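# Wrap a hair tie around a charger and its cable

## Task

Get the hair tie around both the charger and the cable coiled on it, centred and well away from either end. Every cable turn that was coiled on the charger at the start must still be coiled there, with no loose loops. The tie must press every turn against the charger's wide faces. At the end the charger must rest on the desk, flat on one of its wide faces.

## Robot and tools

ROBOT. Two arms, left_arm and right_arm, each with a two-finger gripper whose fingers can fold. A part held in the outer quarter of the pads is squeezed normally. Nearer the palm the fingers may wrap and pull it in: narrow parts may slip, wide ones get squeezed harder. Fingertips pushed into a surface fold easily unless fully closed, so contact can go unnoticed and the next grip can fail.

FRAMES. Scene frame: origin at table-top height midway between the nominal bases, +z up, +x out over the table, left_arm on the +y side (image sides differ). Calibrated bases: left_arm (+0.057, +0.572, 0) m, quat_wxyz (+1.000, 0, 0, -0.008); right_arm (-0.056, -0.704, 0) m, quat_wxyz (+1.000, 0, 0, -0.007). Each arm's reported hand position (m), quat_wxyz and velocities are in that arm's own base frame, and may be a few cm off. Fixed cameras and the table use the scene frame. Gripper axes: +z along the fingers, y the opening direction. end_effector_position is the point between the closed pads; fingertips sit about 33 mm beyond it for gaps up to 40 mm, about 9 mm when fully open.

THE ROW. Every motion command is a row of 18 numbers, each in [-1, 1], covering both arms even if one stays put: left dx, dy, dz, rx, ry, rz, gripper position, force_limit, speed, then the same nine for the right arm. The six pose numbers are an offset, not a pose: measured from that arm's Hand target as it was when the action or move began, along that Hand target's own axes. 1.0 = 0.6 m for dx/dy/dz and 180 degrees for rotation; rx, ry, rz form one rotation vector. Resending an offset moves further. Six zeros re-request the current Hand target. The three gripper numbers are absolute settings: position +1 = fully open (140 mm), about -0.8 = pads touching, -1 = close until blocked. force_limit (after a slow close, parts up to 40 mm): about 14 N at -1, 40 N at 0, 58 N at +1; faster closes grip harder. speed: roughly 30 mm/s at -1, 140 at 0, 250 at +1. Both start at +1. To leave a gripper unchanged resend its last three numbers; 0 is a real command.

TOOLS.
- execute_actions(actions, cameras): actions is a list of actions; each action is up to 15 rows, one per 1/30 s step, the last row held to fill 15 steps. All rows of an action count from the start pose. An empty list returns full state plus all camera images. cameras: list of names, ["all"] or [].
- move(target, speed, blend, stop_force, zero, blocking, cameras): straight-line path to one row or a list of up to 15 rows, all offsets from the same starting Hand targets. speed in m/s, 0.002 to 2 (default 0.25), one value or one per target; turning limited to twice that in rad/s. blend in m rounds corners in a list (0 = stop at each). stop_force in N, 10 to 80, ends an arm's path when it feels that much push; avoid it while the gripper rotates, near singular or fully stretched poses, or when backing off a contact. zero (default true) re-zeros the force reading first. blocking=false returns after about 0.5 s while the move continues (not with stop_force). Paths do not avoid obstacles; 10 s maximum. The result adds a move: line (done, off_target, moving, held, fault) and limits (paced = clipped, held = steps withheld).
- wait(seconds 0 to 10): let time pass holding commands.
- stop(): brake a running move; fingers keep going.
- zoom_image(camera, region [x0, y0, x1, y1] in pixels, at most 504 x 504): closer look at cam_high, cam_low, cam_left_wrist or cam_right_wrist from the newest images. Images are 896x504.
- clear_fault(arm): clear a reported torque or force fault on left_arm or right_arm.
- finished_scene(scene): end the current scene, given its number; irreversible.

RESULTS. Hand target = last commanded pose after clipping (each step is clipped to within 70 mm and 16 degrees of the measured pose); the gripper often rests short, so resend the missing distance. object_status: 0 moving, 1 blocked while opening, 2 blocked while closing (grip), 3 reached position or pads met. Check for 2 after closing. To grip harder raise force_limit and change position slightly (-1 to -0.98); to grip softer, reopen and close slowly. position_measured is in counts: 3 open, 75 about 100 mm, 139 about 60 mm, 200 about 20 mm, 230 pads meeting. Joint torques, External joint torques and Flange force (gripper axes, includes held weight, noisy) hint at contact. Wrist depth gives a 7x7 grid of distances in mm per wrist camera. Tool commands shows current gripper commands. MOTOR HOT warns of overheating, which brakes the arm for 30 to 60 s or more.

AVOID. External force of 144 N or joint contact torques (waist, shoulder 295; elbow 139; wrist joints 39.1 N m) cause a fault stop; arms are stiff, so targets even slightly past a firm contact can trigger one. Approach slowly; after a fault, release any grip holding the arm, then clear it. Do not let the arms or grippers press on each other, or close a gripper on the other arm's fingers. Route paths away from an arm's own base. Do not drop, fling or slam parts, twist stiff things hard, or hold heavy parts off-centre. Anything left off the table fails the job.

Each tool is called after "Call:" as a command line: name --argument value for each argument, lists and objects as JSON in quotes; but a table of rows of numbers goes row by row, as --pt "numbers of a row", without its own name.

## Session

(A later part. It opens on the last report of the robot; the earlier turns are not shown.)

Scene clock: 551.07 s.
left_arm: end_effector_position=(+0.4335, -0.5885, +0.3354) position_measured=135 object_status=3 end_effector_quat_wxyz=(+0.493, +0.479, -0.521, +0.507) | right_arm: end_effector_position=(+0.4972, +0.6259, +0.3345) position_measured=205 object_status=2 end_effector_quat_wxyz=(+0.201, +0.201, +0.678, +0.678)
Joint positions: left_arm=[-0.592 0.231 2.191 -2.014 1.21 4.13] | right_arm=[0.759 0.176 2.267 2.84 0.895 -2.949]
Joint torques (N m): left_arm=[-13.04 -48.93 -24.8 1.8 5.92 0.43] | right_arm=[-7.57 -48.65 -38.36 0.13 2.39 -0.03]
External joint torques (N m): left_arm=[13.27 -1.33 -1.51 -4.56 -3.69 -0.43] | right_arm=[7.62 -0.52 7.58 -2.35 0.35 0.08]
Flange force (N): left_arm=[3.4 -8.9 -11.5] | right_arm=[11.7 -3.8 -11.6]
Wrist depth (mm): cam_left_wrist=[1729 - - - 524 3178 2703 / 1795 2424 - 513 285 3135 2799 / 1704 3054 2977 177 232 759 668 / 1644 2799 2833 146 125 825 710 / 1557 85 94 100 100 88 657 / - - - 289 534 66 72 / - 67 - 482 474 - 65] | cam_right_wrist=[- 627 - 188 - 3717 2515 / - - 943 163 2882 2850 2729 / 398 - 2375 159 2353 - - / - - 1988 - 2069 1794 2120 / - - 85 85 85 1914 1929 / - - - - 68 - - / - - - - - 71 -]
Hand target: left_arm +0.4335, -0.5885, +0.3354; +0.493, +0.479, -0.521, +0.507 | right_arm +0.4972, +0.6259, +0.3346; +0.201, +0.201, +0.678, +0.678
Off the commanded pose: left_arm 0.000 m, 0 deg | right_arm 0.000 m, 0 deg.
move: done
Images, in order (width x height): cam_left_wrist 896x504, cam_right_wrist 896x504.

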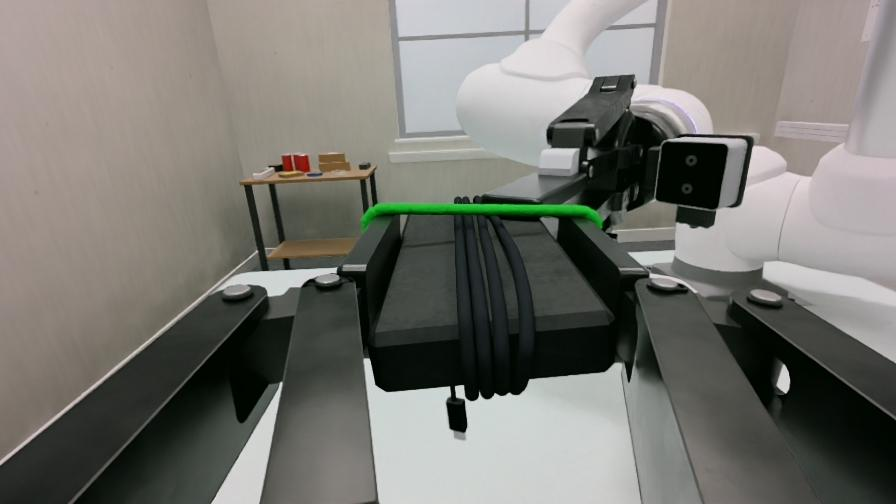

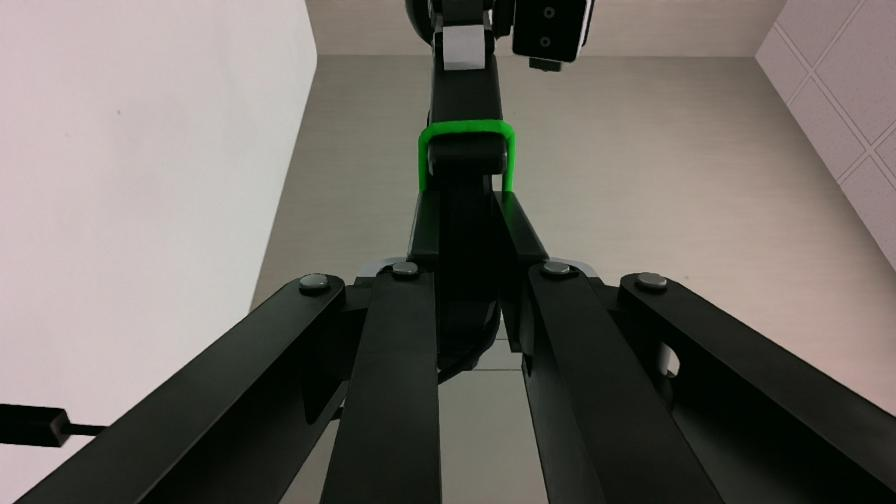

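Call:
move --target '[0,0,0,0,0,0,-1,-0.5,-1,0,0,0,0,0,0,-1,0.8,-1]'

Call:
move --pt "0 0 0 0 0 0 -1 -0.5 -1 0 0 0 0 0 0 -0.1 0.4 -1" --cameras '["cam_left_wrist","cam_right_wrist"]'

Call:
zoom_image --camera "cam_left_wrist" --region '[338, 150, 648, 370]'

Call:
zoom_image --camera "cam_right_wrist" --region '[358, 20, 598, 240]'

Scene clock: 559.30 s.
left_arm: end_effector_position=(+0.4335, -0.5885, +0.3354) position_measured=142 object_status=2 end_effector_quat_wxyz=(+0.493, +0.479, -0.521, +0.507) | right_arm: end_effector_position=(+0.4972, +0.6259, +0.3345) position_measured=205 object_status=2 end_effector_quat_wxyz=(+0.201, +0.201, +0.678, +0.678)
Joint positions: left_arm=[-0.592 0.231 2.191 -2.014 1.21 4.13] | right_arm=[0.759 0.176 2.267 2.84 0.895 -2.949]
Joint torques (N m): left_arm=[-32.75 -48.95 -16.38 9.36 10.7 0.17] | right_arm=[-17.91 -46.97 -50.35 3.93 2.53 -0.13]
External joint torques (N m): left_arm=[32.7 -1.24 -9.8 -12.12 -8.46 -0.18] | right_arm=[17.91 -1.97 19.54 -6.15 0.21 0.17]
Flange force (N): left_arm=[5.7 -32.5 -21.1] | right_arm=[26.6 -7.2 -31.2]
Wrist depth (mm): cam_left_wrist=[1809 - - - 510 3135 3135 / 1823 - - 3054 279 419 616 / 1644 2642 3178 151 215 763 662 / 1912 2450 143 142 129 822 710 / 1633 82 93 100 100 88 715 / - - - 284 102 66 70 / - 66 - 480 477 - 65] | cam_right_wrist=[- - - 187 - 2644 - / - - - 177 2443 - - / - - 2036 161 2332 - - / - - 113 108 2120 2192 - / - - 85 91 85 1943 1859 / - - - - 69 - - / - - - - - 71 -]
Hand target: left_arm +0.4335, -0.5885, +0.3354; +0.493, +0.479, -0.521, +0.507 | right_arm +0.4972, +0.6259, +0.3346; +0.201, +0.201, +0.678, +0.678
Off the commanded pose: left_arm 0.000 m, 0 deg | right_arm 0.000 m, 0 deg.
move: done

Scene clock: 560.90 s.
left_arm: end_effector_position=(+0.4335, -0.5885, +0.3354) position_measured=142 object_status=2 end_effector_quat_wxyz=(+0.493, +0.479, -0.521, +0.507) | right_arm: end_effector_position=(+0.4973, +0.6259, +0.3346) position_measured=141 object_status=0 end_effector_quat_wxyz=(+0.201, +0.201, +0.678, +0.678)
Joint positions: left_arm=[-0.592 0.231 2.191 -2.014 1.21 4.13] | right_arm=[0.759 0.176 2.267 2.84 0.895 -2.949]
Joint torques (N m): left_arm=[2.01 -48.21 -29.3 -3.6 2.72 0.37] | right_arm=[-3.01 -50.93 -29.3 -2.19 2.23 -0.04]
External joint torques (N m): left_arm=[-2.14 -1.93 3.03 0.83 -0.48 -0.37] | right_arm=[2.88 2.57 -1.44 -0.02 0.47 0.09]
Flange force (N): left_arm=[3.2 8.2 -1.0] | right_arm=[4.7 -4.1 7.1]
Wrist depth (mm): cam_left_wrist=[2027 3221 3094 - 527 - 2613 / 1755 2833 3015 532 235 399 629 / 1809 2556 4126 153 286 756 668 / 1755 1976 146 139 129 819 696 / - 82 94 100 100 88 721 / - 70 - 541 105 66 70 / - 70 - 479 472 - 65] | cam_right_wrist=[- - - 189 3288 2819 - / - - - 173 2983 - 2332 / - 643 - 160 - - - / - 654 114 - 119 1929 2020 / - 81 85 153 116 89 80 / - - - 1710 - - 75 / - 66 1574 1574 - - 71]
Hand target: left_arm +0.4335, -0.5885, +0.3354; +0.493, +0.479, -0.521, +0.507 | right_arm +0.4972, +0.6259, +0.3346; +0.201, +0.201, +0.678, +0.678
Off the commanded pose: left_arm 0.000 m, 0 deg | right_arm 0.000 m, 0 deg.
move: done
Images, in order (width x height): cam_left_wrist 896x504, cam_right_wrist 896x504.

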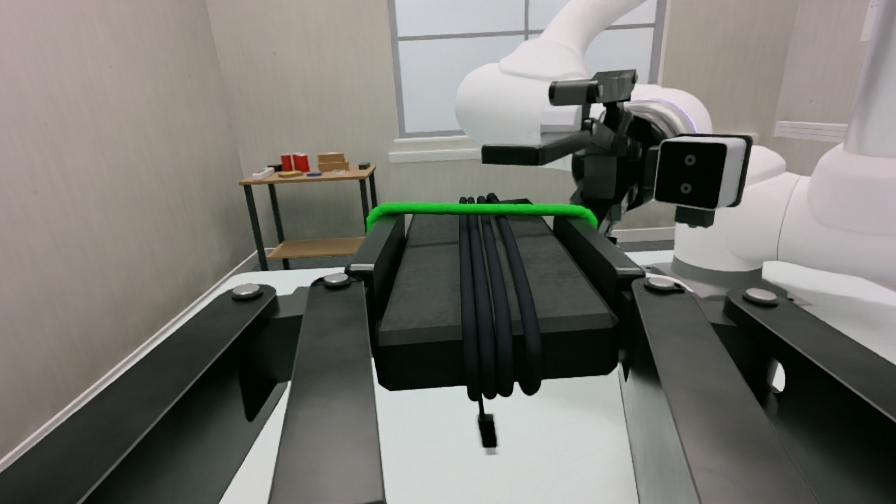

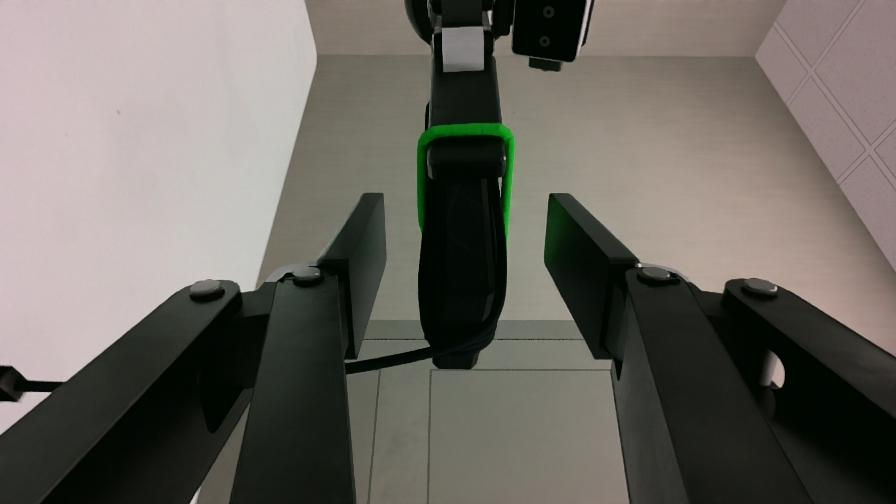

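Scaled by 1.626 from the camera's 896x504 image, which has a finer 1280x720 frame.

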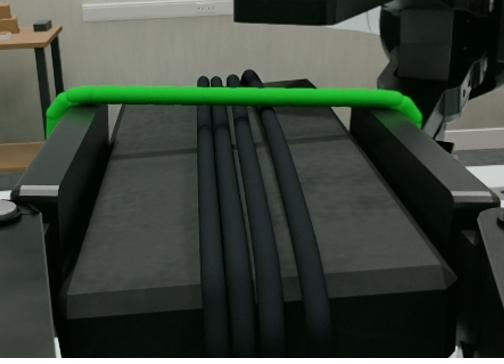

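Scaled by 2.100 from the camera's 896x504 image, which has a finer 1280x720 frame.

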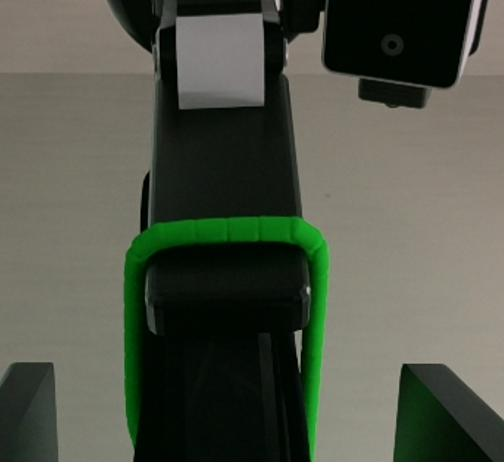

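Call:
move --pt "0 0 0 0 0 0 -1 -0.5 -1 0 0 0.058 0 0 0 -0.1 0.4 -1" --pt "0 0 0 0 0 0 -1 -0.5 -1 0 0 0.058 0 0 0 -1 0.9 -1" --speed 0.06 --cameras '["cam_left_wrist","cam_right_wrist"]'

Call:
zoom_image --camera "cam_left_wrist" --region '[338, 150, 648, 370]'

Call:
zoom_image --camera "cam_right_wrist" --region '[358, 20, 598, 240]'

Scene clock: 572.90 s.
left_arm: end_effector_position=(+0.4335, -0.5885, +0.3354) position_measured=142 object_status=2 end_effector_quat_wxyz=(+0.493, +0.479, -0.521, +0.507) | right_arm: end_effector_position=(+0.5162, +0.6551, +0.3345) position_measured=192 object_status=0 end_effector_quat_wxyz=(+0.201, +0.201, +0.678, +0.678) end_effector_velocity=(+0.001, +0.000, +0.004) end_effector_angular_velocity=(+0.009, -0.006, +0.000)
Joint positions: left_arm=[-0.592 0.231 2.191 -2.014 1.21 4.13] | right_arm=[0.775 0.222 2.206 2.856 0.877 -2.956]
Joint velocities: left_arm=[within noise] | right_arm=[-0.002 -0.001 -0.001 0 0.01 0]
Joint torques (N m): left_arm=[0.09 -36.71 -19.81 0.08 -1.9 0.2] | right_arm=[-1.35 -73.39 -42.31 -1.58 8.08 -0.2]
External joint torques (N m): left_arm=[-0.12 -13.37 -5.91 -2.8 4.12 -0.2] | right_arm=[1.7 17.96 10.96 -0.73 -5.31 0.25]
Flange force (N): left_arm=[18.7 6.0 -3.8] | right_arm=[2.0 -22.8 7.1]
Wrist depth (mm): cam_left_wrist=[2027 2799 - 3266 494 - 2903 / 1795 2868 - 478 253 397 627 / 1781 2424 2734 162 244 742 666 / 1768 2613 - 140 138 819 708 / 1656 82 94 100 100 88 728 / - 70 - 547 101 66 70 / - 70 - 478 468 - 65] | cam_right_wrist=[- - 2788 154 - - - / - - - 145 2490 2850 - / - - 2788 129 2353 - - / - - - 120 130 1721 2069 / - - 86 113 85 88 - / - - - 115 - 75 - / - - - 1527 - - -]
Hand target: left_arm +0.4335, -0.5885, +0.3354; +0.493, +0.479, -0.521, +0.507 | right_arm +0.5162, +0.6551, +0.3345; +0.201, +0.201, +0.678, +0.678
Off the commanded pose: left_arm 0.000 m, 0 deg | right_arm 0.000 m, 0 deg.
move: done
Images, in order (width x height): cam_left_wrist 896x504, cam_right_wrist 896x504.

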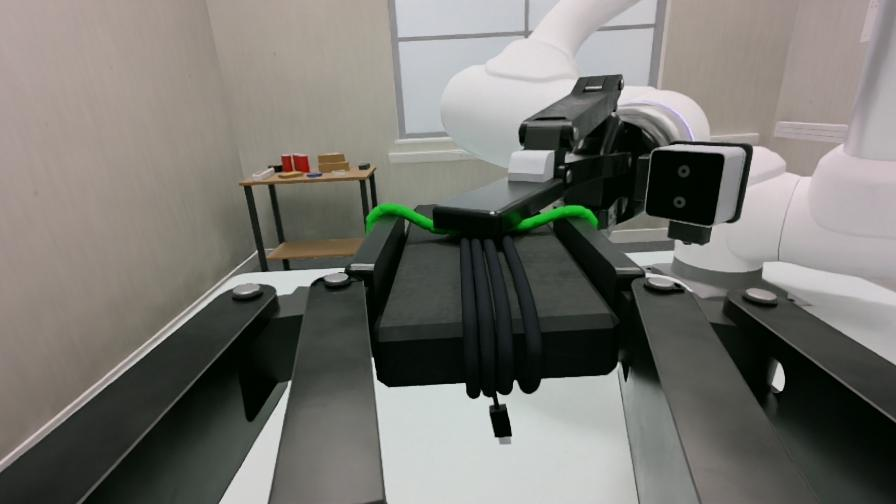

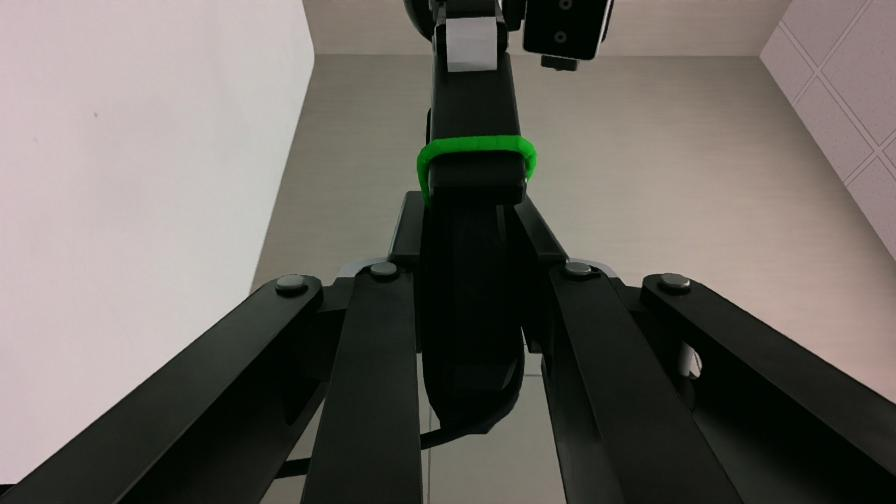

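Scaled by 1.626 from the camera's 896x504 image, which has a finer 1280x720 frame.

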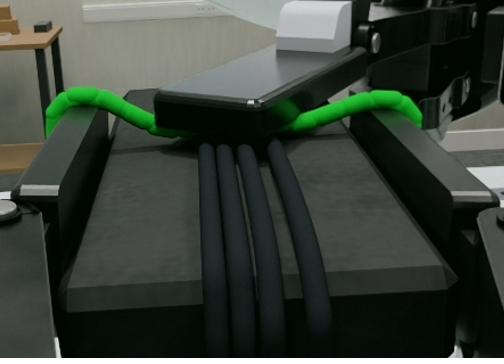

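Scaled by 2.100 from the camera's 896x504 image, which has a finer 1280x720 frame.

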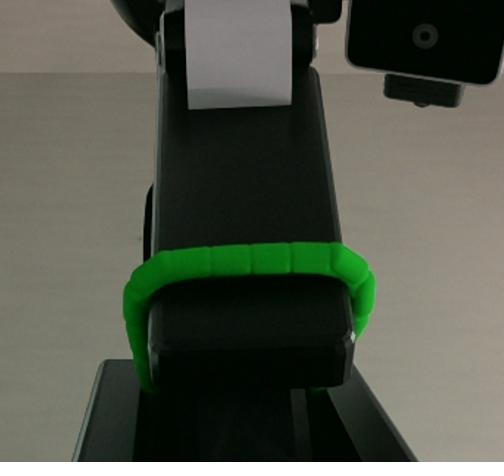

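Call:
move --pt "0 0 0 0 0 0 -1 -0.5 -1 0 -0.002 0 0 0 0 -1 0.9 -1" --pt "0 0 0 0 0 0 -0.05 -0.5 -1 0 -0.002 0 0 0 0 -1 0.9 -1" --pt "0 0 -0.015 0 0 0 -0.05 -0.5 -1 0 -0.002 0 0 0 0 -1 0.9 -1" --speed 0.015 --cameras '["cam_left_wrist","cam_right_wrist"]'

Call:
zoom_image --camera "cam_left_wrist" --region '[338, 150, 648, 370]'

Call:
zoom_image --camera "cam_right_wrist" --region '[358, 20, 598, 240]'

Scene clock: 581.07 s.
left_arm: end_effector_position=(+0.4337, -0.5795, +0.3354) position_measured=136 object_status=3 end_effector_quat_wxyz=(+0.493, +0.479, -0.521, +0.507) | right_arm: end_effector_position=(+0.5162, +0.6551, +0.3333) position_measured=192 object_status=2 end_effector_quat_wxyz=(+0.201, +0.201, +0.678, +0.678)
Joint positions: left_arm=[-0.577 0.226 2.199 -2.002 1.22 4.128] | right_arm=[0.775 0.224 2.206 2.857 0.88 -2.957]
Joint torques (N m): left_arm=[1.36 -49.78 -29.41 -3.22 3.87 0.44] | right_arm=[-4.02 -53.21 -27.63 -1.61 1.08 0.02]
External joint torques (N m): left_arm=[-1.3 0.28 3.1 0.47 -1.64 -0.45] | right_arm=[4.16 -1.04 -3.5 -0.69 1.66 0.02]
Flange force (N): left_arm=[0.6 5.9 0.8] | right_arm=[5.1 0.8 5.5]
Wrist depth (mm): cam_left_wrist=[1809 2767 2977 3015 511 3221 600 / 1755 3510 2734 490 253 411 622 / 1768 - 3135 189 258 759 664 / 1742 2767 - 134 130 819 710 / 1644 84 93 101 103 90 715 / - - - 576 541 66 70 / - 67 - 479 474 - 65] | cam_right_wrist=[- 528 - 157 - 3514 - / - - - 142 - 2788 - / - - 2353 130 - - - / - - 2052 - 130 2466 1988 / - - 91 90 85 88 1794 / - - - 119 - 75 - / - - - - - - -]
Hand target: left_arm +0.4337, -0.5795, +0.3354; +0.493, +0.479, -0.521, +0.507 | right_arm +0.5162, +0.6551, +0.3333; +0.201, +0.201, +0.678, +0.678
Off the commanded pose: left_arm 0.000 m, 0 deg | right_arm 0.000 m, 0 deg.
move: done
Images, in order (width x height): cam_left_wrist 896x504, cam_right_wrist 896x504.

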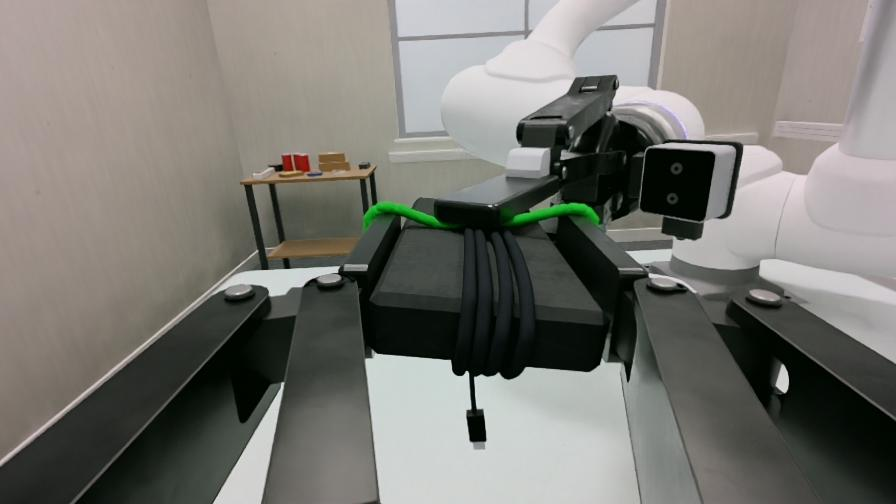

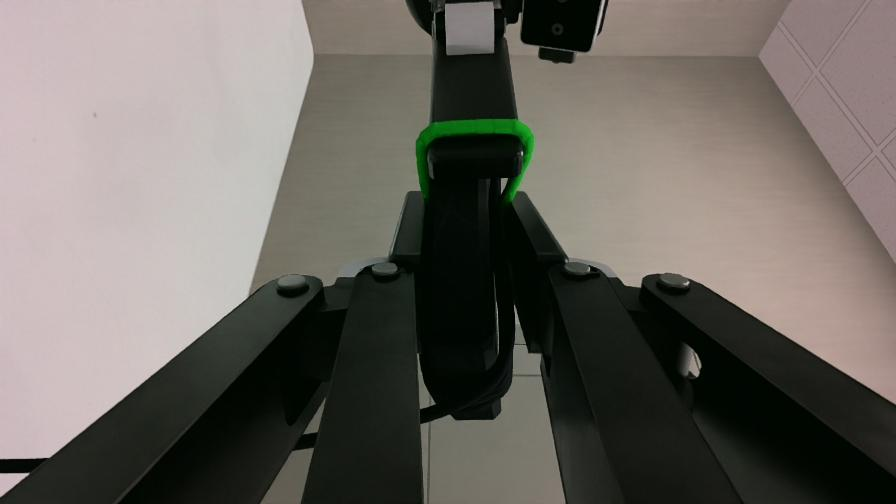

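Scaled by 1.626 from the camera's 896x504 image, which has a finer 1280x720 frame.

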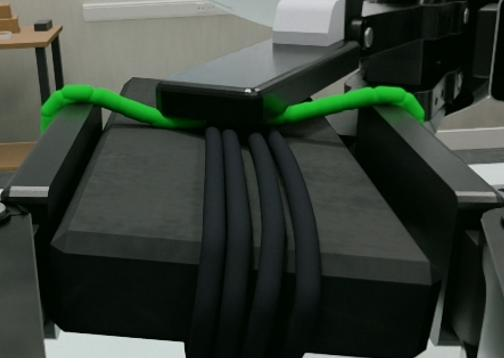

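Scaled by 2.100 from the camera's 896x504 image, which has a finer 1280x720 frame.

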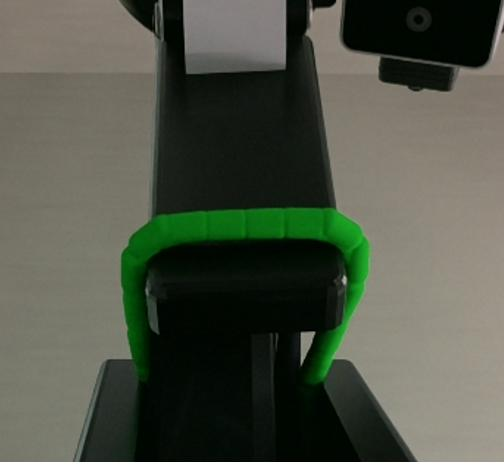

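Call:
move --pt "0 0 -0.017 0 0 0 -0.05 -0.5 -1 0 0 0 0 0 0 -1 0.9 -1" --speed 0.015 --cameras '["cam_left_wrist","cam_right_wrist"]'

Call:
zoom_image --camera "cam_left_wrist" --region '[338, 150, 648, 370]'

Call:
zoom_image --camera "cam_right_wrist" --region '[358, 20, 598, 240]'

Scene clock: 587.67 s.
left_arm: end_effector_position=(+0.4340, -0.5693, +0.3354) position_measured=136 object_status=3 end_effector_quat_wxyz=(+0.493, +0.479, -0.521, +0.507) | right_arm: end_effector_position=(+0.5162, +0.6551, +0.3333) position_measured=198 object_status=2 end_effector_quat_wxyz=(+0.201, +0.201, +0.678, +0.678)
Joint positions: left_arm=[-0.559 0.219 2.207 -1.988 1.232 4.125] | right_arm=[0.775 0.224 2.206 2.857 0.88 -2.957]
Joint torques (N m): left_arm=[1.23 -45.54 -26.78 -2.58 2.28 0.41] | right_arm=[-4.45 -58.16 -31.4 -1.48 3.03 0.09]
External joint torques (N m): left_arm=[-1.38 -3.26 0.68 -0.14 -0.04 -0.41] | right_arm=[4.46 4.22 0.39 -0.81 -0.31 -0.05]
Flange force (N): left_arm=[5.6 5.9 0.0] | right_arm=[6.1 -5.7 6.5]
Wrist depth (mm): cam_left_wrist=[1852 2703 - 3178 504 - 2734 / 1644 2799 3563 490 282 421 646 / 1742 2584 3312 175 272 774 676 / 1768 2642 - 140 127 831 724 / 1716 82 94 109 109 88 719 / - - - 597 586 66 70 / - 67 - 483 476 - 65] | cam_right_wrist=[427 - 3054 162 2353 - 2700 / - 721 - 138 2617 2397 2211 / 448 - - - 2397 1806 2102 / - - - - 117 2052 2052 / - - 85 91 85 91 2020 / - - - 118 - 73 - / - - - - - 70 -]
Hand target: left_arm +0.4340, -0.5693, +0.3354; +0.493, +0.479, -0.521, +0.507 | right_arm +0.5162, +0.6551, +0.3333; +0.201, +0.201, +0.678, +0.678
Off the commanded pose: left_arm 0.000 m, 0 deg | right_arm 0.000 m, 0 deg.
move: done
Images, in order (width x height): cam_left_wrist 896x504, cam_right_wrist 896x504.

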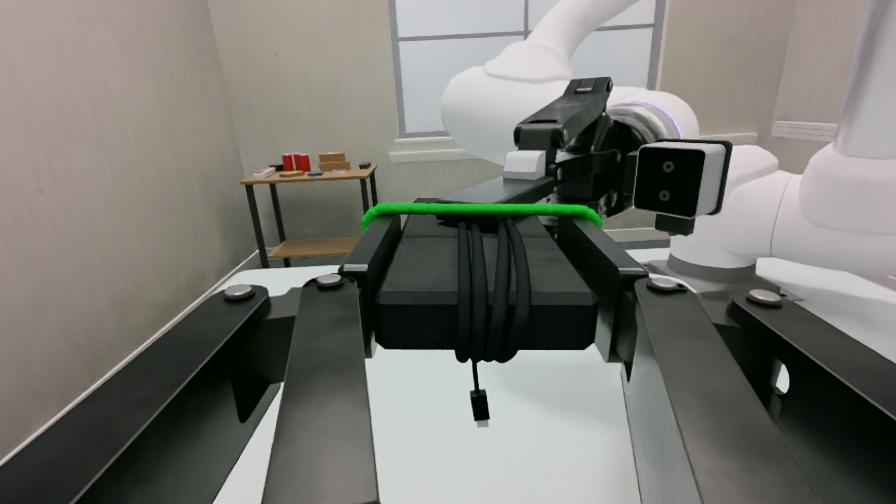

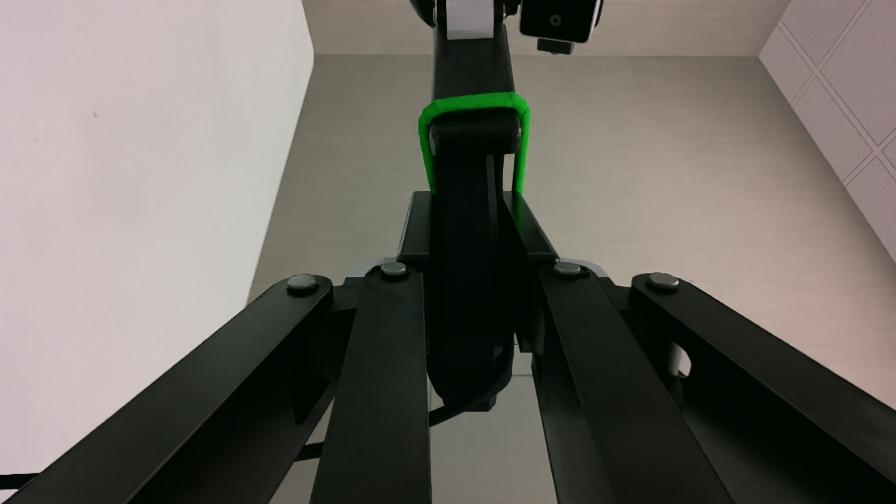

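Scaled by 1.626 from the camera's 896x504 image, which has a finer 1280x720 frame.

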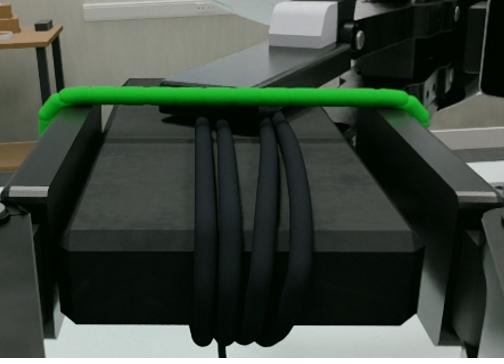

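Scaled by 2.100 from the camera's 896x504 image, which has a finer 1280x720 frame.

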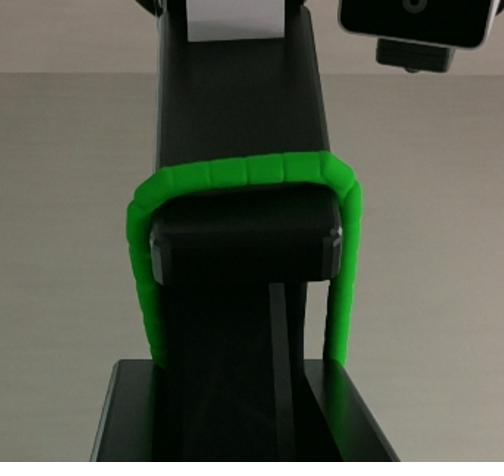

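Call:
move --target '[0,0,0,0,0,0,-1,-0.5,-1,0,0,0,0,0,0,-1,0.9,-1]'

Call:
move --pt "0 0 0 0 0 0 -1 -0.5 -1 0 0 0 0 0 0 -0.15 0.4 -1" --pt "0 0 0 0 0 0 -1 -0.5 -1 0 0 -0.03 0 0 0 -0.15 0.4 -1" --speed 0.05 --cameras '["cam_left_wrist","cam_right_wrist"]'

Call:
zoom_image --camera "cam_left_wrist" --region '[338, 150, 648, 370]'

Call:
zoom_image --camera "cam_right_wrist" --region '[358, 20, 598, 240]'

Scene clock: 603.60 s.
left_arm: end_effector_position=(+0.4341, -0.5693, +0.3354) position_measured=142 object_status=2 end_effector_quat_wxyz=(+0.493, +0.479, -0.521, +0.507) | right_arm: end_effector_position=(+0.5162, +0.6551, +0.3333) position_measured=198 object_status=2 end_effector_quat_wxyz=(+0.201, +0.201, +0.678, +0.678)
Joint positions: left_arm=[-0.559 0.219 2.207 -1.988 1.232 4.125] | right_arm=[0.775 0.224 2.206 2.857 0.88 -2.957]
Joint torques (N m): left_arm=[-10.05 -43.72 -26.21 0.18 3.59 0.37] | right_arm=[-2.12 -57.52 -39.24 -1.82 3.78 0]
External joint torques (N m): left_arm=[9.96 -5.01 0.09 -2.91 -1.36 -0.38] | right_arm=[2.32 3.23 8.11 -0.49 -1.03 0.04]
Flange force (N): left_arm=[7.4 -1.2 -14.7] | right_arm=[5.1 -7.7 -8.9]
Wrist depth (mm): cam_left_wrist=[1742 2613 2328 3054 499 - 2672 / 1729 3855 3359 505 277 399 622 / 1633 2642 3054 174 234 766 666 / 1656 - 3178 139 134 837 724 / - 82 94 107 110 88 721 / - - - 595 581 66 70 / - 70 - 482 476 - 64] | cam_right_wrist=[- - 2729 164 2882 - - / - - - 146 2644 2515 - / - - - 141 2466 - - / - - - 118 117 1958 2211 / - - 85 91 85 - 1943 / - - - 116 - 73 - / - - - - - 70 -]
Hand target: left_arm +0.4340, -0.5693, +0.3354; +0.493, +0.479, -0.521, +0.507 | right_arm +0.5162, +0.6551, +0.3333; +0.201, +0.201, +0.678, +0.678
Off the commanded pose: left_arm 0.000 m, 0 deg | right_arm 0.000 m, 0 deg.
move: done

Scene clock: 605.70 s.
left_arm: end_effector_position=(+0.4340, -0.5693, +0.3354) position_measured=142 object_status=2 end_effector_quat_wxyz=(+0.493, +0.479, -0.521, +0.507) | right_arm: end_effector_position=(+0.5064, +0.6400, +0.3333) position_measured=148 object_status=3 end_effector_quat_wxyz=(+0.201, +0.201, +0.678, +0.678)
Joint positions: left_arm=[-0.559 0.219 2.207 -1.988 1.232 4.125] | right_arm=[0.767 0.201 2.238 2.849 0.889 -2.954]
Joint torques (N m): left_arm=[1.86 -46.92 -29.29 -3.57 2.77 0.42] | right_arm=[-2.54 -53.53 -29.43 -2.24 2.14 0.05]
External joint torques (N m): left_arm=[-2 -1.81 3.22 0.84 -0.54 -0.42] | right_arm=[2.48 1.98 -1.56 -0.01 0.6 -0.01]
Flange force (N): left_arm=[3.1 8.3 -0.9] | right_arm=[3.9 -3.3 6.2]
Wrist depth (mm): cam_left_wrist=[1809 2584 2977 3054 523 - 2734 / - 2352 - 506 277 3094 2833 / 1755 2218 3135 181 288 784 674 / 1704 2352 - 134 130 846 698 / 1600 82 94 107 110 88 728 / - 70 - 595 586 66 70 / - 70 - 486 478 - 64] | cam_right_wrist=[- - 2591 179 2397 2819 - / - 612 - 156 3054 2758 - / - 554 - - 3167 2700 2375 / - - 114 - 124 - - / - 80 90 137 112 91 80 / - - - 1634 - - 73 / - - - 1574 - - 69]
Hand target: left_arm +0.4340, -0.5693, +0.3354; +0.493, +0.479, -0.521, +0.507 | right_arm +0.5064, +0.6400, +0.3333; +0.201, +0.201, +0.678, +0.678
Off the commanded pose: left_arm 0.000 m, 0 deg | right_arm 0.000 m, 0 deg.
move: done
Images, in order (width x height): cam_left_wrist 896x504, cam_right_wrist 896x504.

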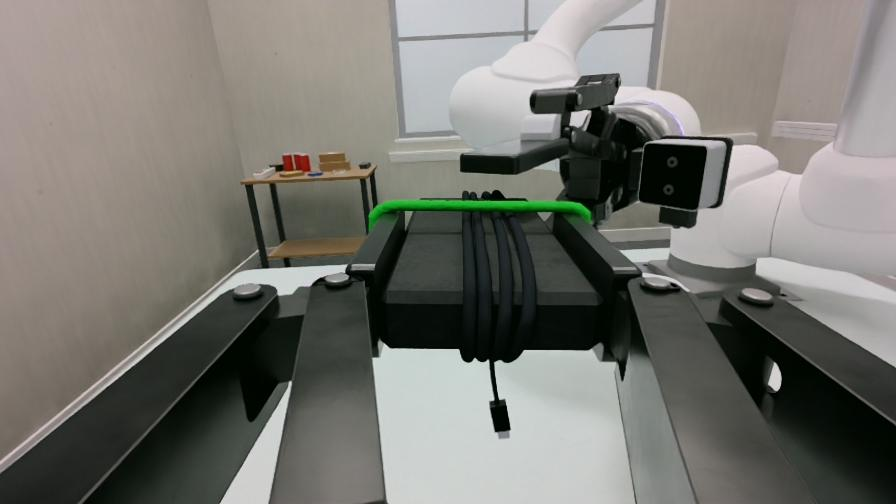

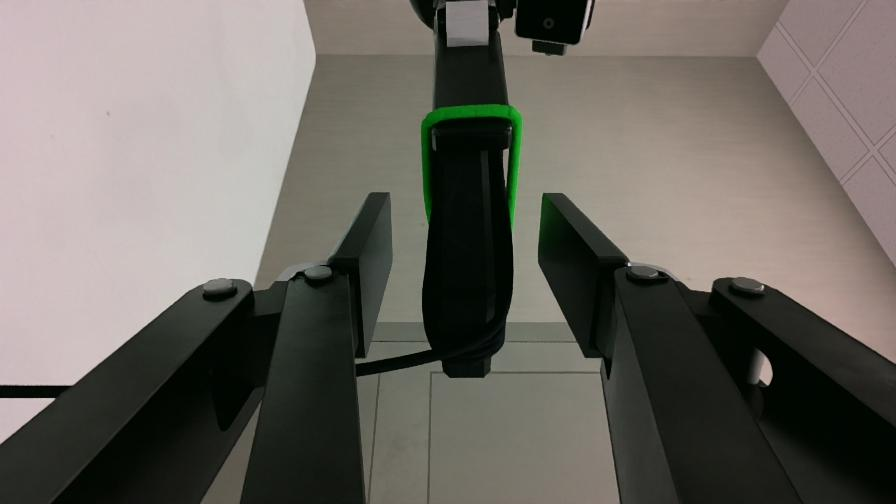

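Scaled by 1.626 from the camera's 896x504 image, which has a finer 1280x720 frame.

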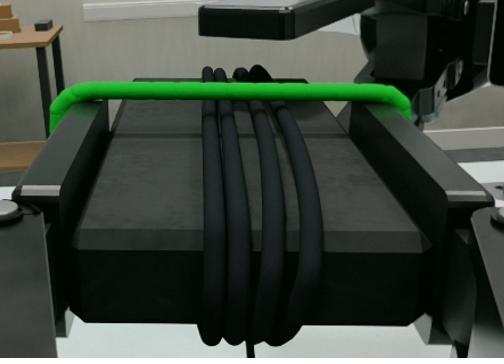

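Scaled by 2.100 from the camera's 896x504 image, which has a finer 1280x720 frame.

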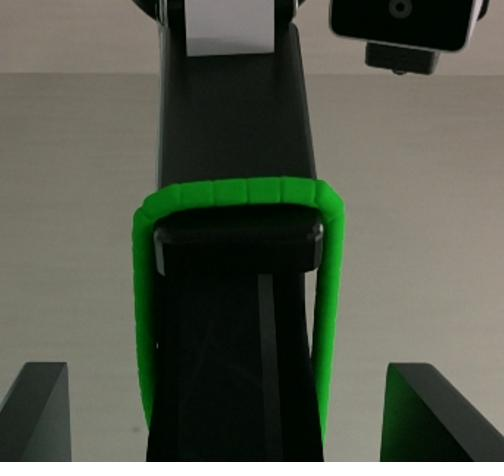

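Call:
move --pt "0 0 0 0 0 0 -1 -0.5 -1 0.0277 0.0017 0.0773 0 0 0 -0.15 0.4 -1" --speed 0.06 --cameras '["cam_left_wrist","cam_right_wrist"]'

Call:
zoom_image --camera "cam_left_wrist" --region '[338, 150, 648, 370]'

Call:
zoom_image --camera "cam_right_wrist" --region '[338, 80, 618, 300]'

Scene clock: 619.63 s.
left_arm: end_effector_position=(+0.4340, -0.5693, +0.3354) position_measured=142 object_status=2 end_effector_quat_wxyz=(+0.493, +0.479, -0.521, +0.507) | right_arm: end_effector_position=(+0.5178, +0.6879, +0.3344) position_measured=148 object_status=3 end_effector_quat_wxyz=(+0.201, +0.201, +0.678, +0.678)
Joint positions: left_arm=[-0.559 0.219 2.207 -1.988 1.232 4.125] | right_arm=[0.818 0.256 2.159 2.908 0.858 -2.987]
Joint torques (N m): left_arm=[2.26 -47.1 -29.21 -3.62 2.72 0.43] | right_arm=[-3.17 -59.54 -29.33 -2.39 2.42 -0.13]
External joint torques (N m): left_arm=[-2.27 -1.78 3.25 0.91 -0.5 -0.44] | right_arm=[3.23 1.55 -2.15 -0.06 0.33 0.17]
Flange force (N): left_arm=[3.0 8.5 -0.6] | right_arm=[4.8 -1.4 6.8]
Wrist depth (mm): cam_left_wrist=[1716 - 3359 4276 489 - 611 / 1781 - 2868 468 214 382 636 / 1704 2642 2833 156 211 759 682 / 1704 2613 - 134 130 831 715 / 1547 82 94 107 110 88 724 / - 70 - 589 584 66 70 / - 70 - 478 475 - 64] | cam_right_wrist=[- 578 - 146 2700 2644 - / - 594 - 143 2729 2617 - / - - - 123 2211 2420 2155 / - - 118 120 124 2155 - / - 80 90 - 124 90 85 / - - - - - - 73 / - - - - - - 70]
Hand target: left_arm +0.4340, -0.5693, +0.3354; +0.493, +0.479, -0.521, +0.507 | right_arm +0.5178, +0.6879, +0.3344; +0.201, +0.201, +0.678, +0.678
Off the commanded pose: left_arm 0.000 m, 0 deg | right_arm 0.000 m, 0 deg.
move: done
Images, in order (width x height): cam_left_wrist 896x504, cam_right_wrist 896x504.

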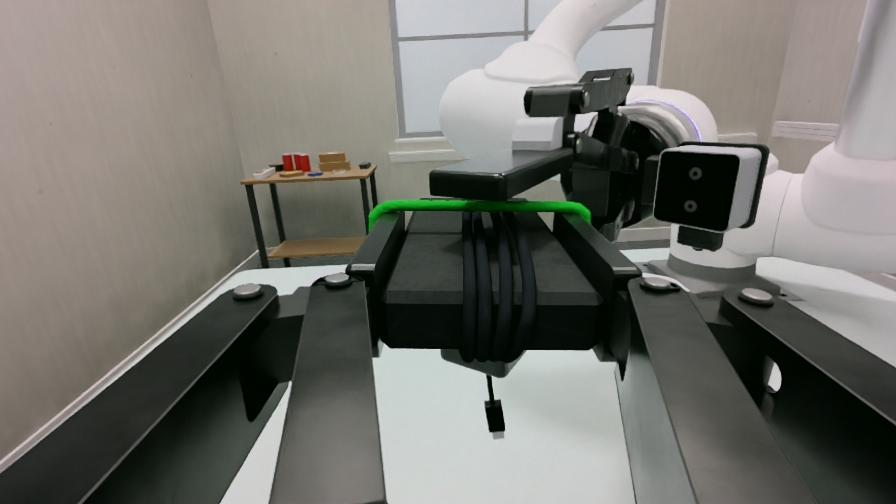

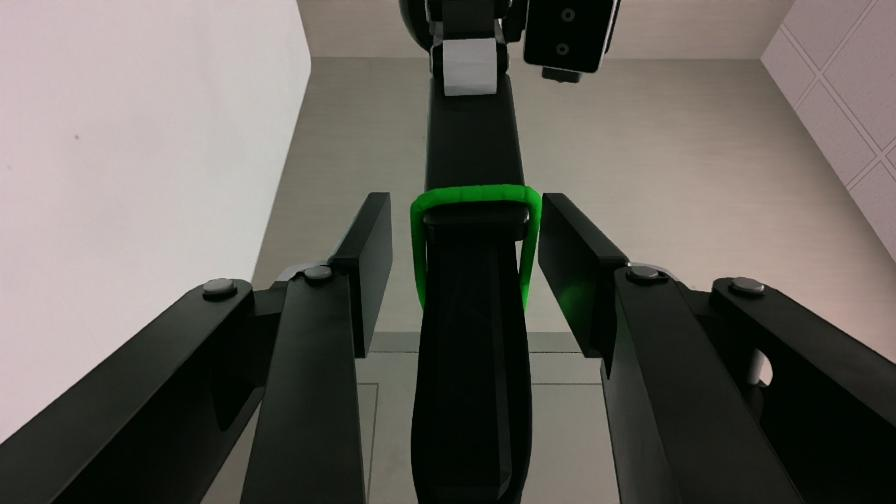

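Scaled by 1.626 from the camera's 896x504 image, which has a finer 1280x720 frame.

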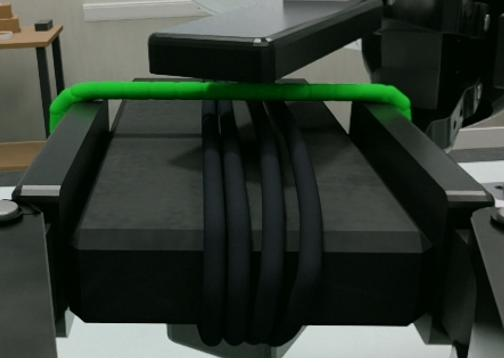

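Scaled by 1.800 from the camera's 896x504 image, which has a finer 1280x720 frame.

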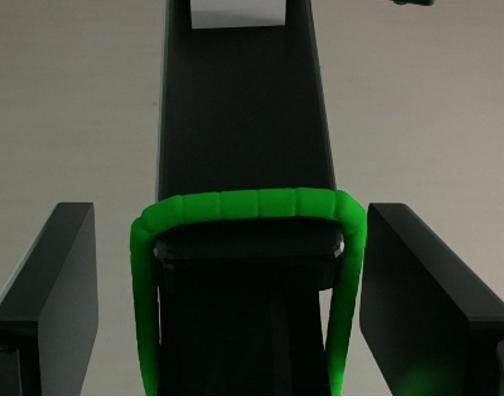

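Call:
move --pt "0 0 0 0 0 0 -1 -0.5 -1 0 0.0033 0.0 0 0 0 -0.15 0.4 -1" --pt "0 0 0 0 0 0 -1 -0.5 -1 0 0.0033 0.0 0 0 0 -1 0.9 -1" --speed 0.06 --cameras '["cam_left_wrist","cam_right_wrist"]'

Call:
zoom_image --camera "cam_left_wrist" --region '[338, 150, 648, 370]'

Call:
zoom_image --camera "cam_right_wrist" --region '[338, 80, 618, 300]'

Scene clock: 629.20 s.
left_arm: end_effector_position=(+0.4340, -0.5693, +0.3354) position_measured=142 object_status=2 end_effector_quat_wxyz=(+0.493, +0.479, -0.521, +0.507) | right_arm: end_effector_position=(+0.5178, +0.6880, +0.3363) position_measured=194 object_status=0 end_effector_quat_wxyz=(+0.201, +0.201, +0.678, +0.678)
Joint positions: left_arm=[-0.559 0.219 2.207 -1.988 1.232 4.125] | right_arm=[0.818 0.254 2.157 2.907 0.854 -2.986]
Joint torques (N m): left_arm=[6.2 -33.5 -17.96 -0.46 -3.57 0.32] | right_arm=[-2.96 -78 -41.57 -1.44 9.11 -0.09]
External joint torques (N m): left_arm=[-6.06 -15.4 -8.22 -2.28 5.79 -0.32] | right_arm=[2.85 20.68 10 -1.01 -6.37 0.14]
Flange force (N): left_arm=[23.3 9.3 4.6] | right_arm=[3.1 -22.8 12.6]
Wrist depth (mm): cam_left_wrist=[1729 2613 3733 - 500 2767 630 / 1809 2424 - 463 217 360 650 / 1755 2305 2556 156 175 766 674 / 1755 2799 - 127 129 849 726 / 1622 82 94 109 110 88 726 / - 70 - 595 594 66 70 / - 70 - 480 474 - 64] | cam_right_wrist=[- - - 146 2515 - - / - - - 143 4205 - - / - - - 123 2174 - - / - - 104 119 118 1781 2137 / - 80 91 125 91 91 1929 / - 76 - - 69 75 - / - - - - - - -]
Hand target: left_arm +0.4340, -0.5693, +0.3354; +0.493, +0.479, -0.521, +0.507 | right_arm +0.5178, +0.6879, +0.3363; +0.201, +0.201, +0.678, +0.678
Off the commanded pose: left_arm 0.000 m, 0 deg | right_arm 0.000 m, 0 deg.
move: done
Images, in order (width x height): cam_left_wrist 896x504, cam_right_wrist 896x504.

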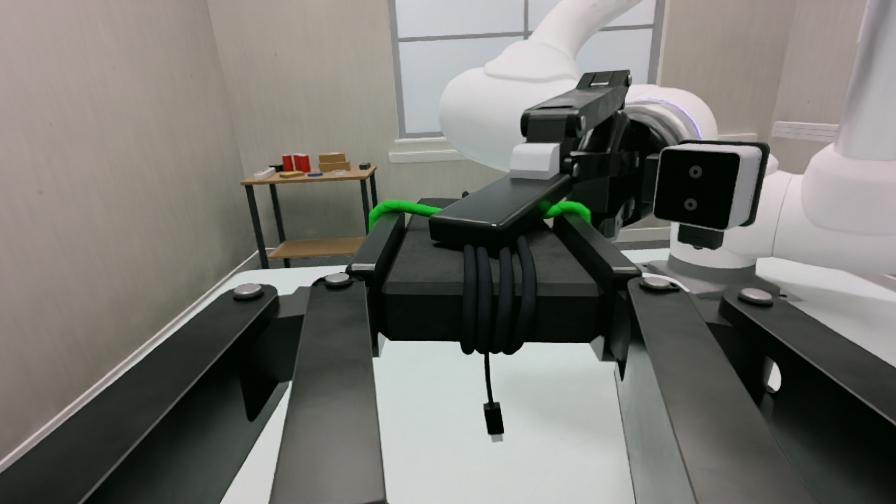

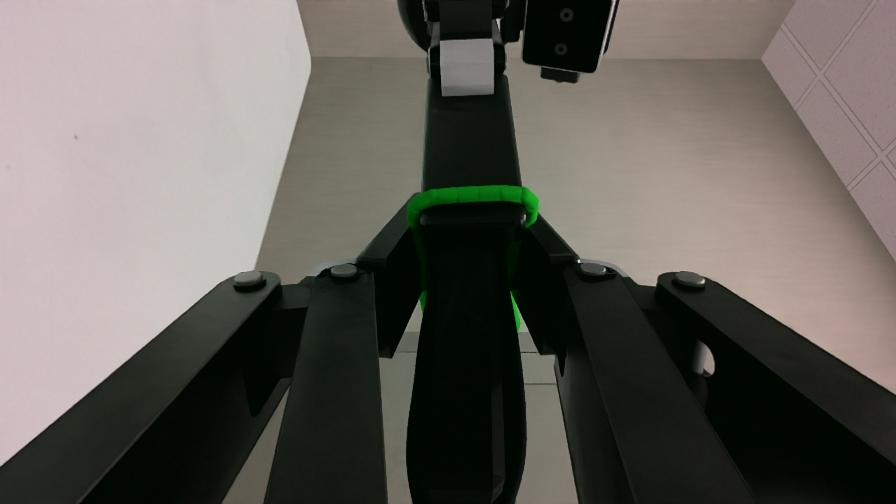

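Scaled by 1.626 from the camera's 896x504 image, which has a finer 1280x720 frame.

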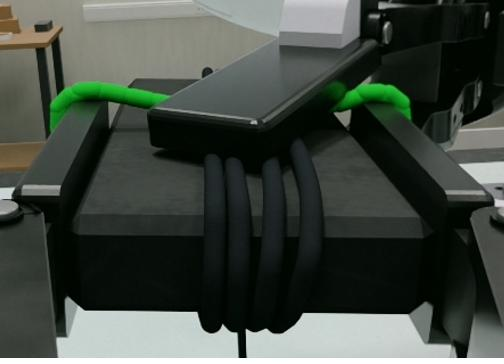

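Scaled by 1.800 from the camera's 896x504 image, which has a finer 1280x720 frame.

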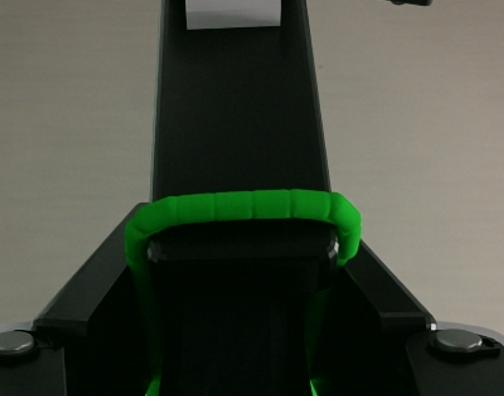

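Call:
move --pt "0 0 0 0 0 0 -1 -0.5 -1 0 -0.0022 0 0 0 0 -1 0.9 -1" --pt "0 0 0 0 0 0 -0.05 -0.5 -1 0 -0.0022 0 0 0 0 -1 0.9 -1" --pt "0 0 -0.015 0 0 0 -0.05 -0.5 -1 0 -0.0022 0 0 0 0 -1 0.9 -1" --speed 0.015 --cameras '["cam_left_wrist","cam_right_wrist"]'

Call:
zoom_image --camera "cam_left_wrist" --region '[338, 150, 648, 370]'

Call:
zoom_image --camera "cam_right_wrist" --region '[338, 80, 618, 300]'

Scene clock: 637.93 s.
left_arm: end_effector_position=(+0.4343, -0.5603, +0.3354) position_measured=135 object_status=3 end_effector_quat_wxyz=(+0.493, +0.479, -0.521, +0.507) | right_arm: end_effector_position=(+0.5178, +0.6879, +0.3349) position_measured=194 object_status=2 end_effector_quat_wxyz=(+0.201, +0.201, +0.678, +0.678)
Joint positions: left_arm=[-0.544 0.214 2.214 -1.975 1.242 4.122] | right_arm=[0.818 0.256 2.158 2.908 0.856 -2.987]
Joint torques (N m): left_arm=[1.66 -44.18 -27.87 -3 1.96 0.43] | right_arm=[-1.93 -61.8 -31.65 -2.37 3.02 -0.1]
External joint torques (N m): left_arm=[-1.69 -3.99 1.95 0.31 0.26 -0.44] | right_arm=[2.01 4.04 0.16 -0.08 -0.27 0.14]
Flange force (N): left_arm=[6.2 8.6 -1.7] | right_arm=[2.8 -5.3 5.7]
Wrist depth (mm): cam_left_wrist=[1716 2903 3178 2939 495 2198 611 / 1742 2642 - 471 235 371 650 / 1781 2502 3458 160 248 776 684 / 1633 - 2903 123 125 840 706 / 1644 82 94 120 119 88 676 / - - - 598 616 66 72 / - 67 - 482 472 - 65] | cam_right_wrist=[425 - - 151 - - 2420 / - 712 2466 141 - - - / - - 2375 124 - 2490 - / - - 105 129 116 - 2120 / - 80 90 115 91 91 80 / - 76 - - - 75 - / - - - - - - -]
Hand target: left_arm +0.4343, -0.5603, +0.3354; +0.493, +0.479, -0.521, +0.507 | right_arm +0.5178, +0.6879, +0.3350; +0.201, +0.201, +0.678, +0.678
Off the commanded pose: left_arm 0.000 m, 0 deg | right_arm 0.000 m, 0 deg.
move: done
Images, in order (width x height): cam_left_wrist 896x504, cam_right_wrist 896x504.

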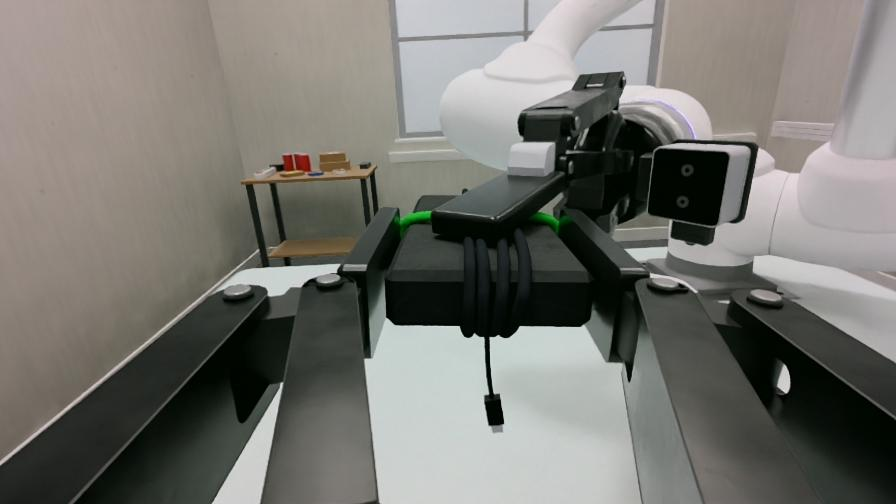

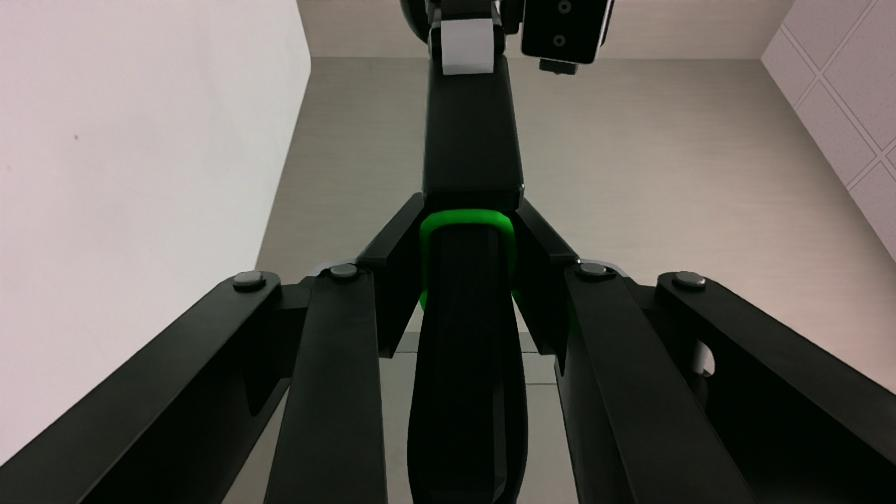

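Scaled by 1.626 from the camera's 896x504 image, which has a finer 1280x720 frame.

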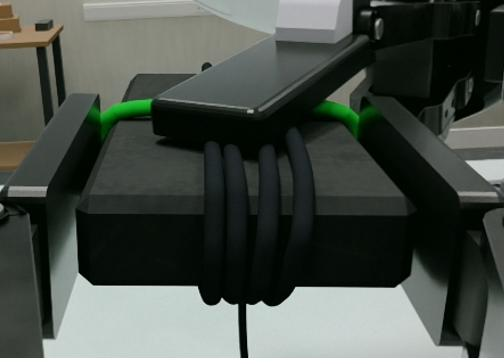

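Scaled by 1.800 from the camera's 896x504 image, which has a finer 1280x720 frame.

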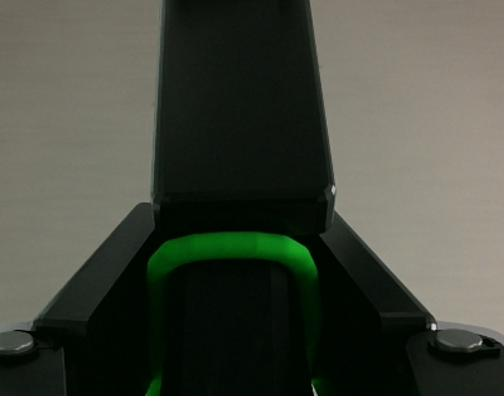

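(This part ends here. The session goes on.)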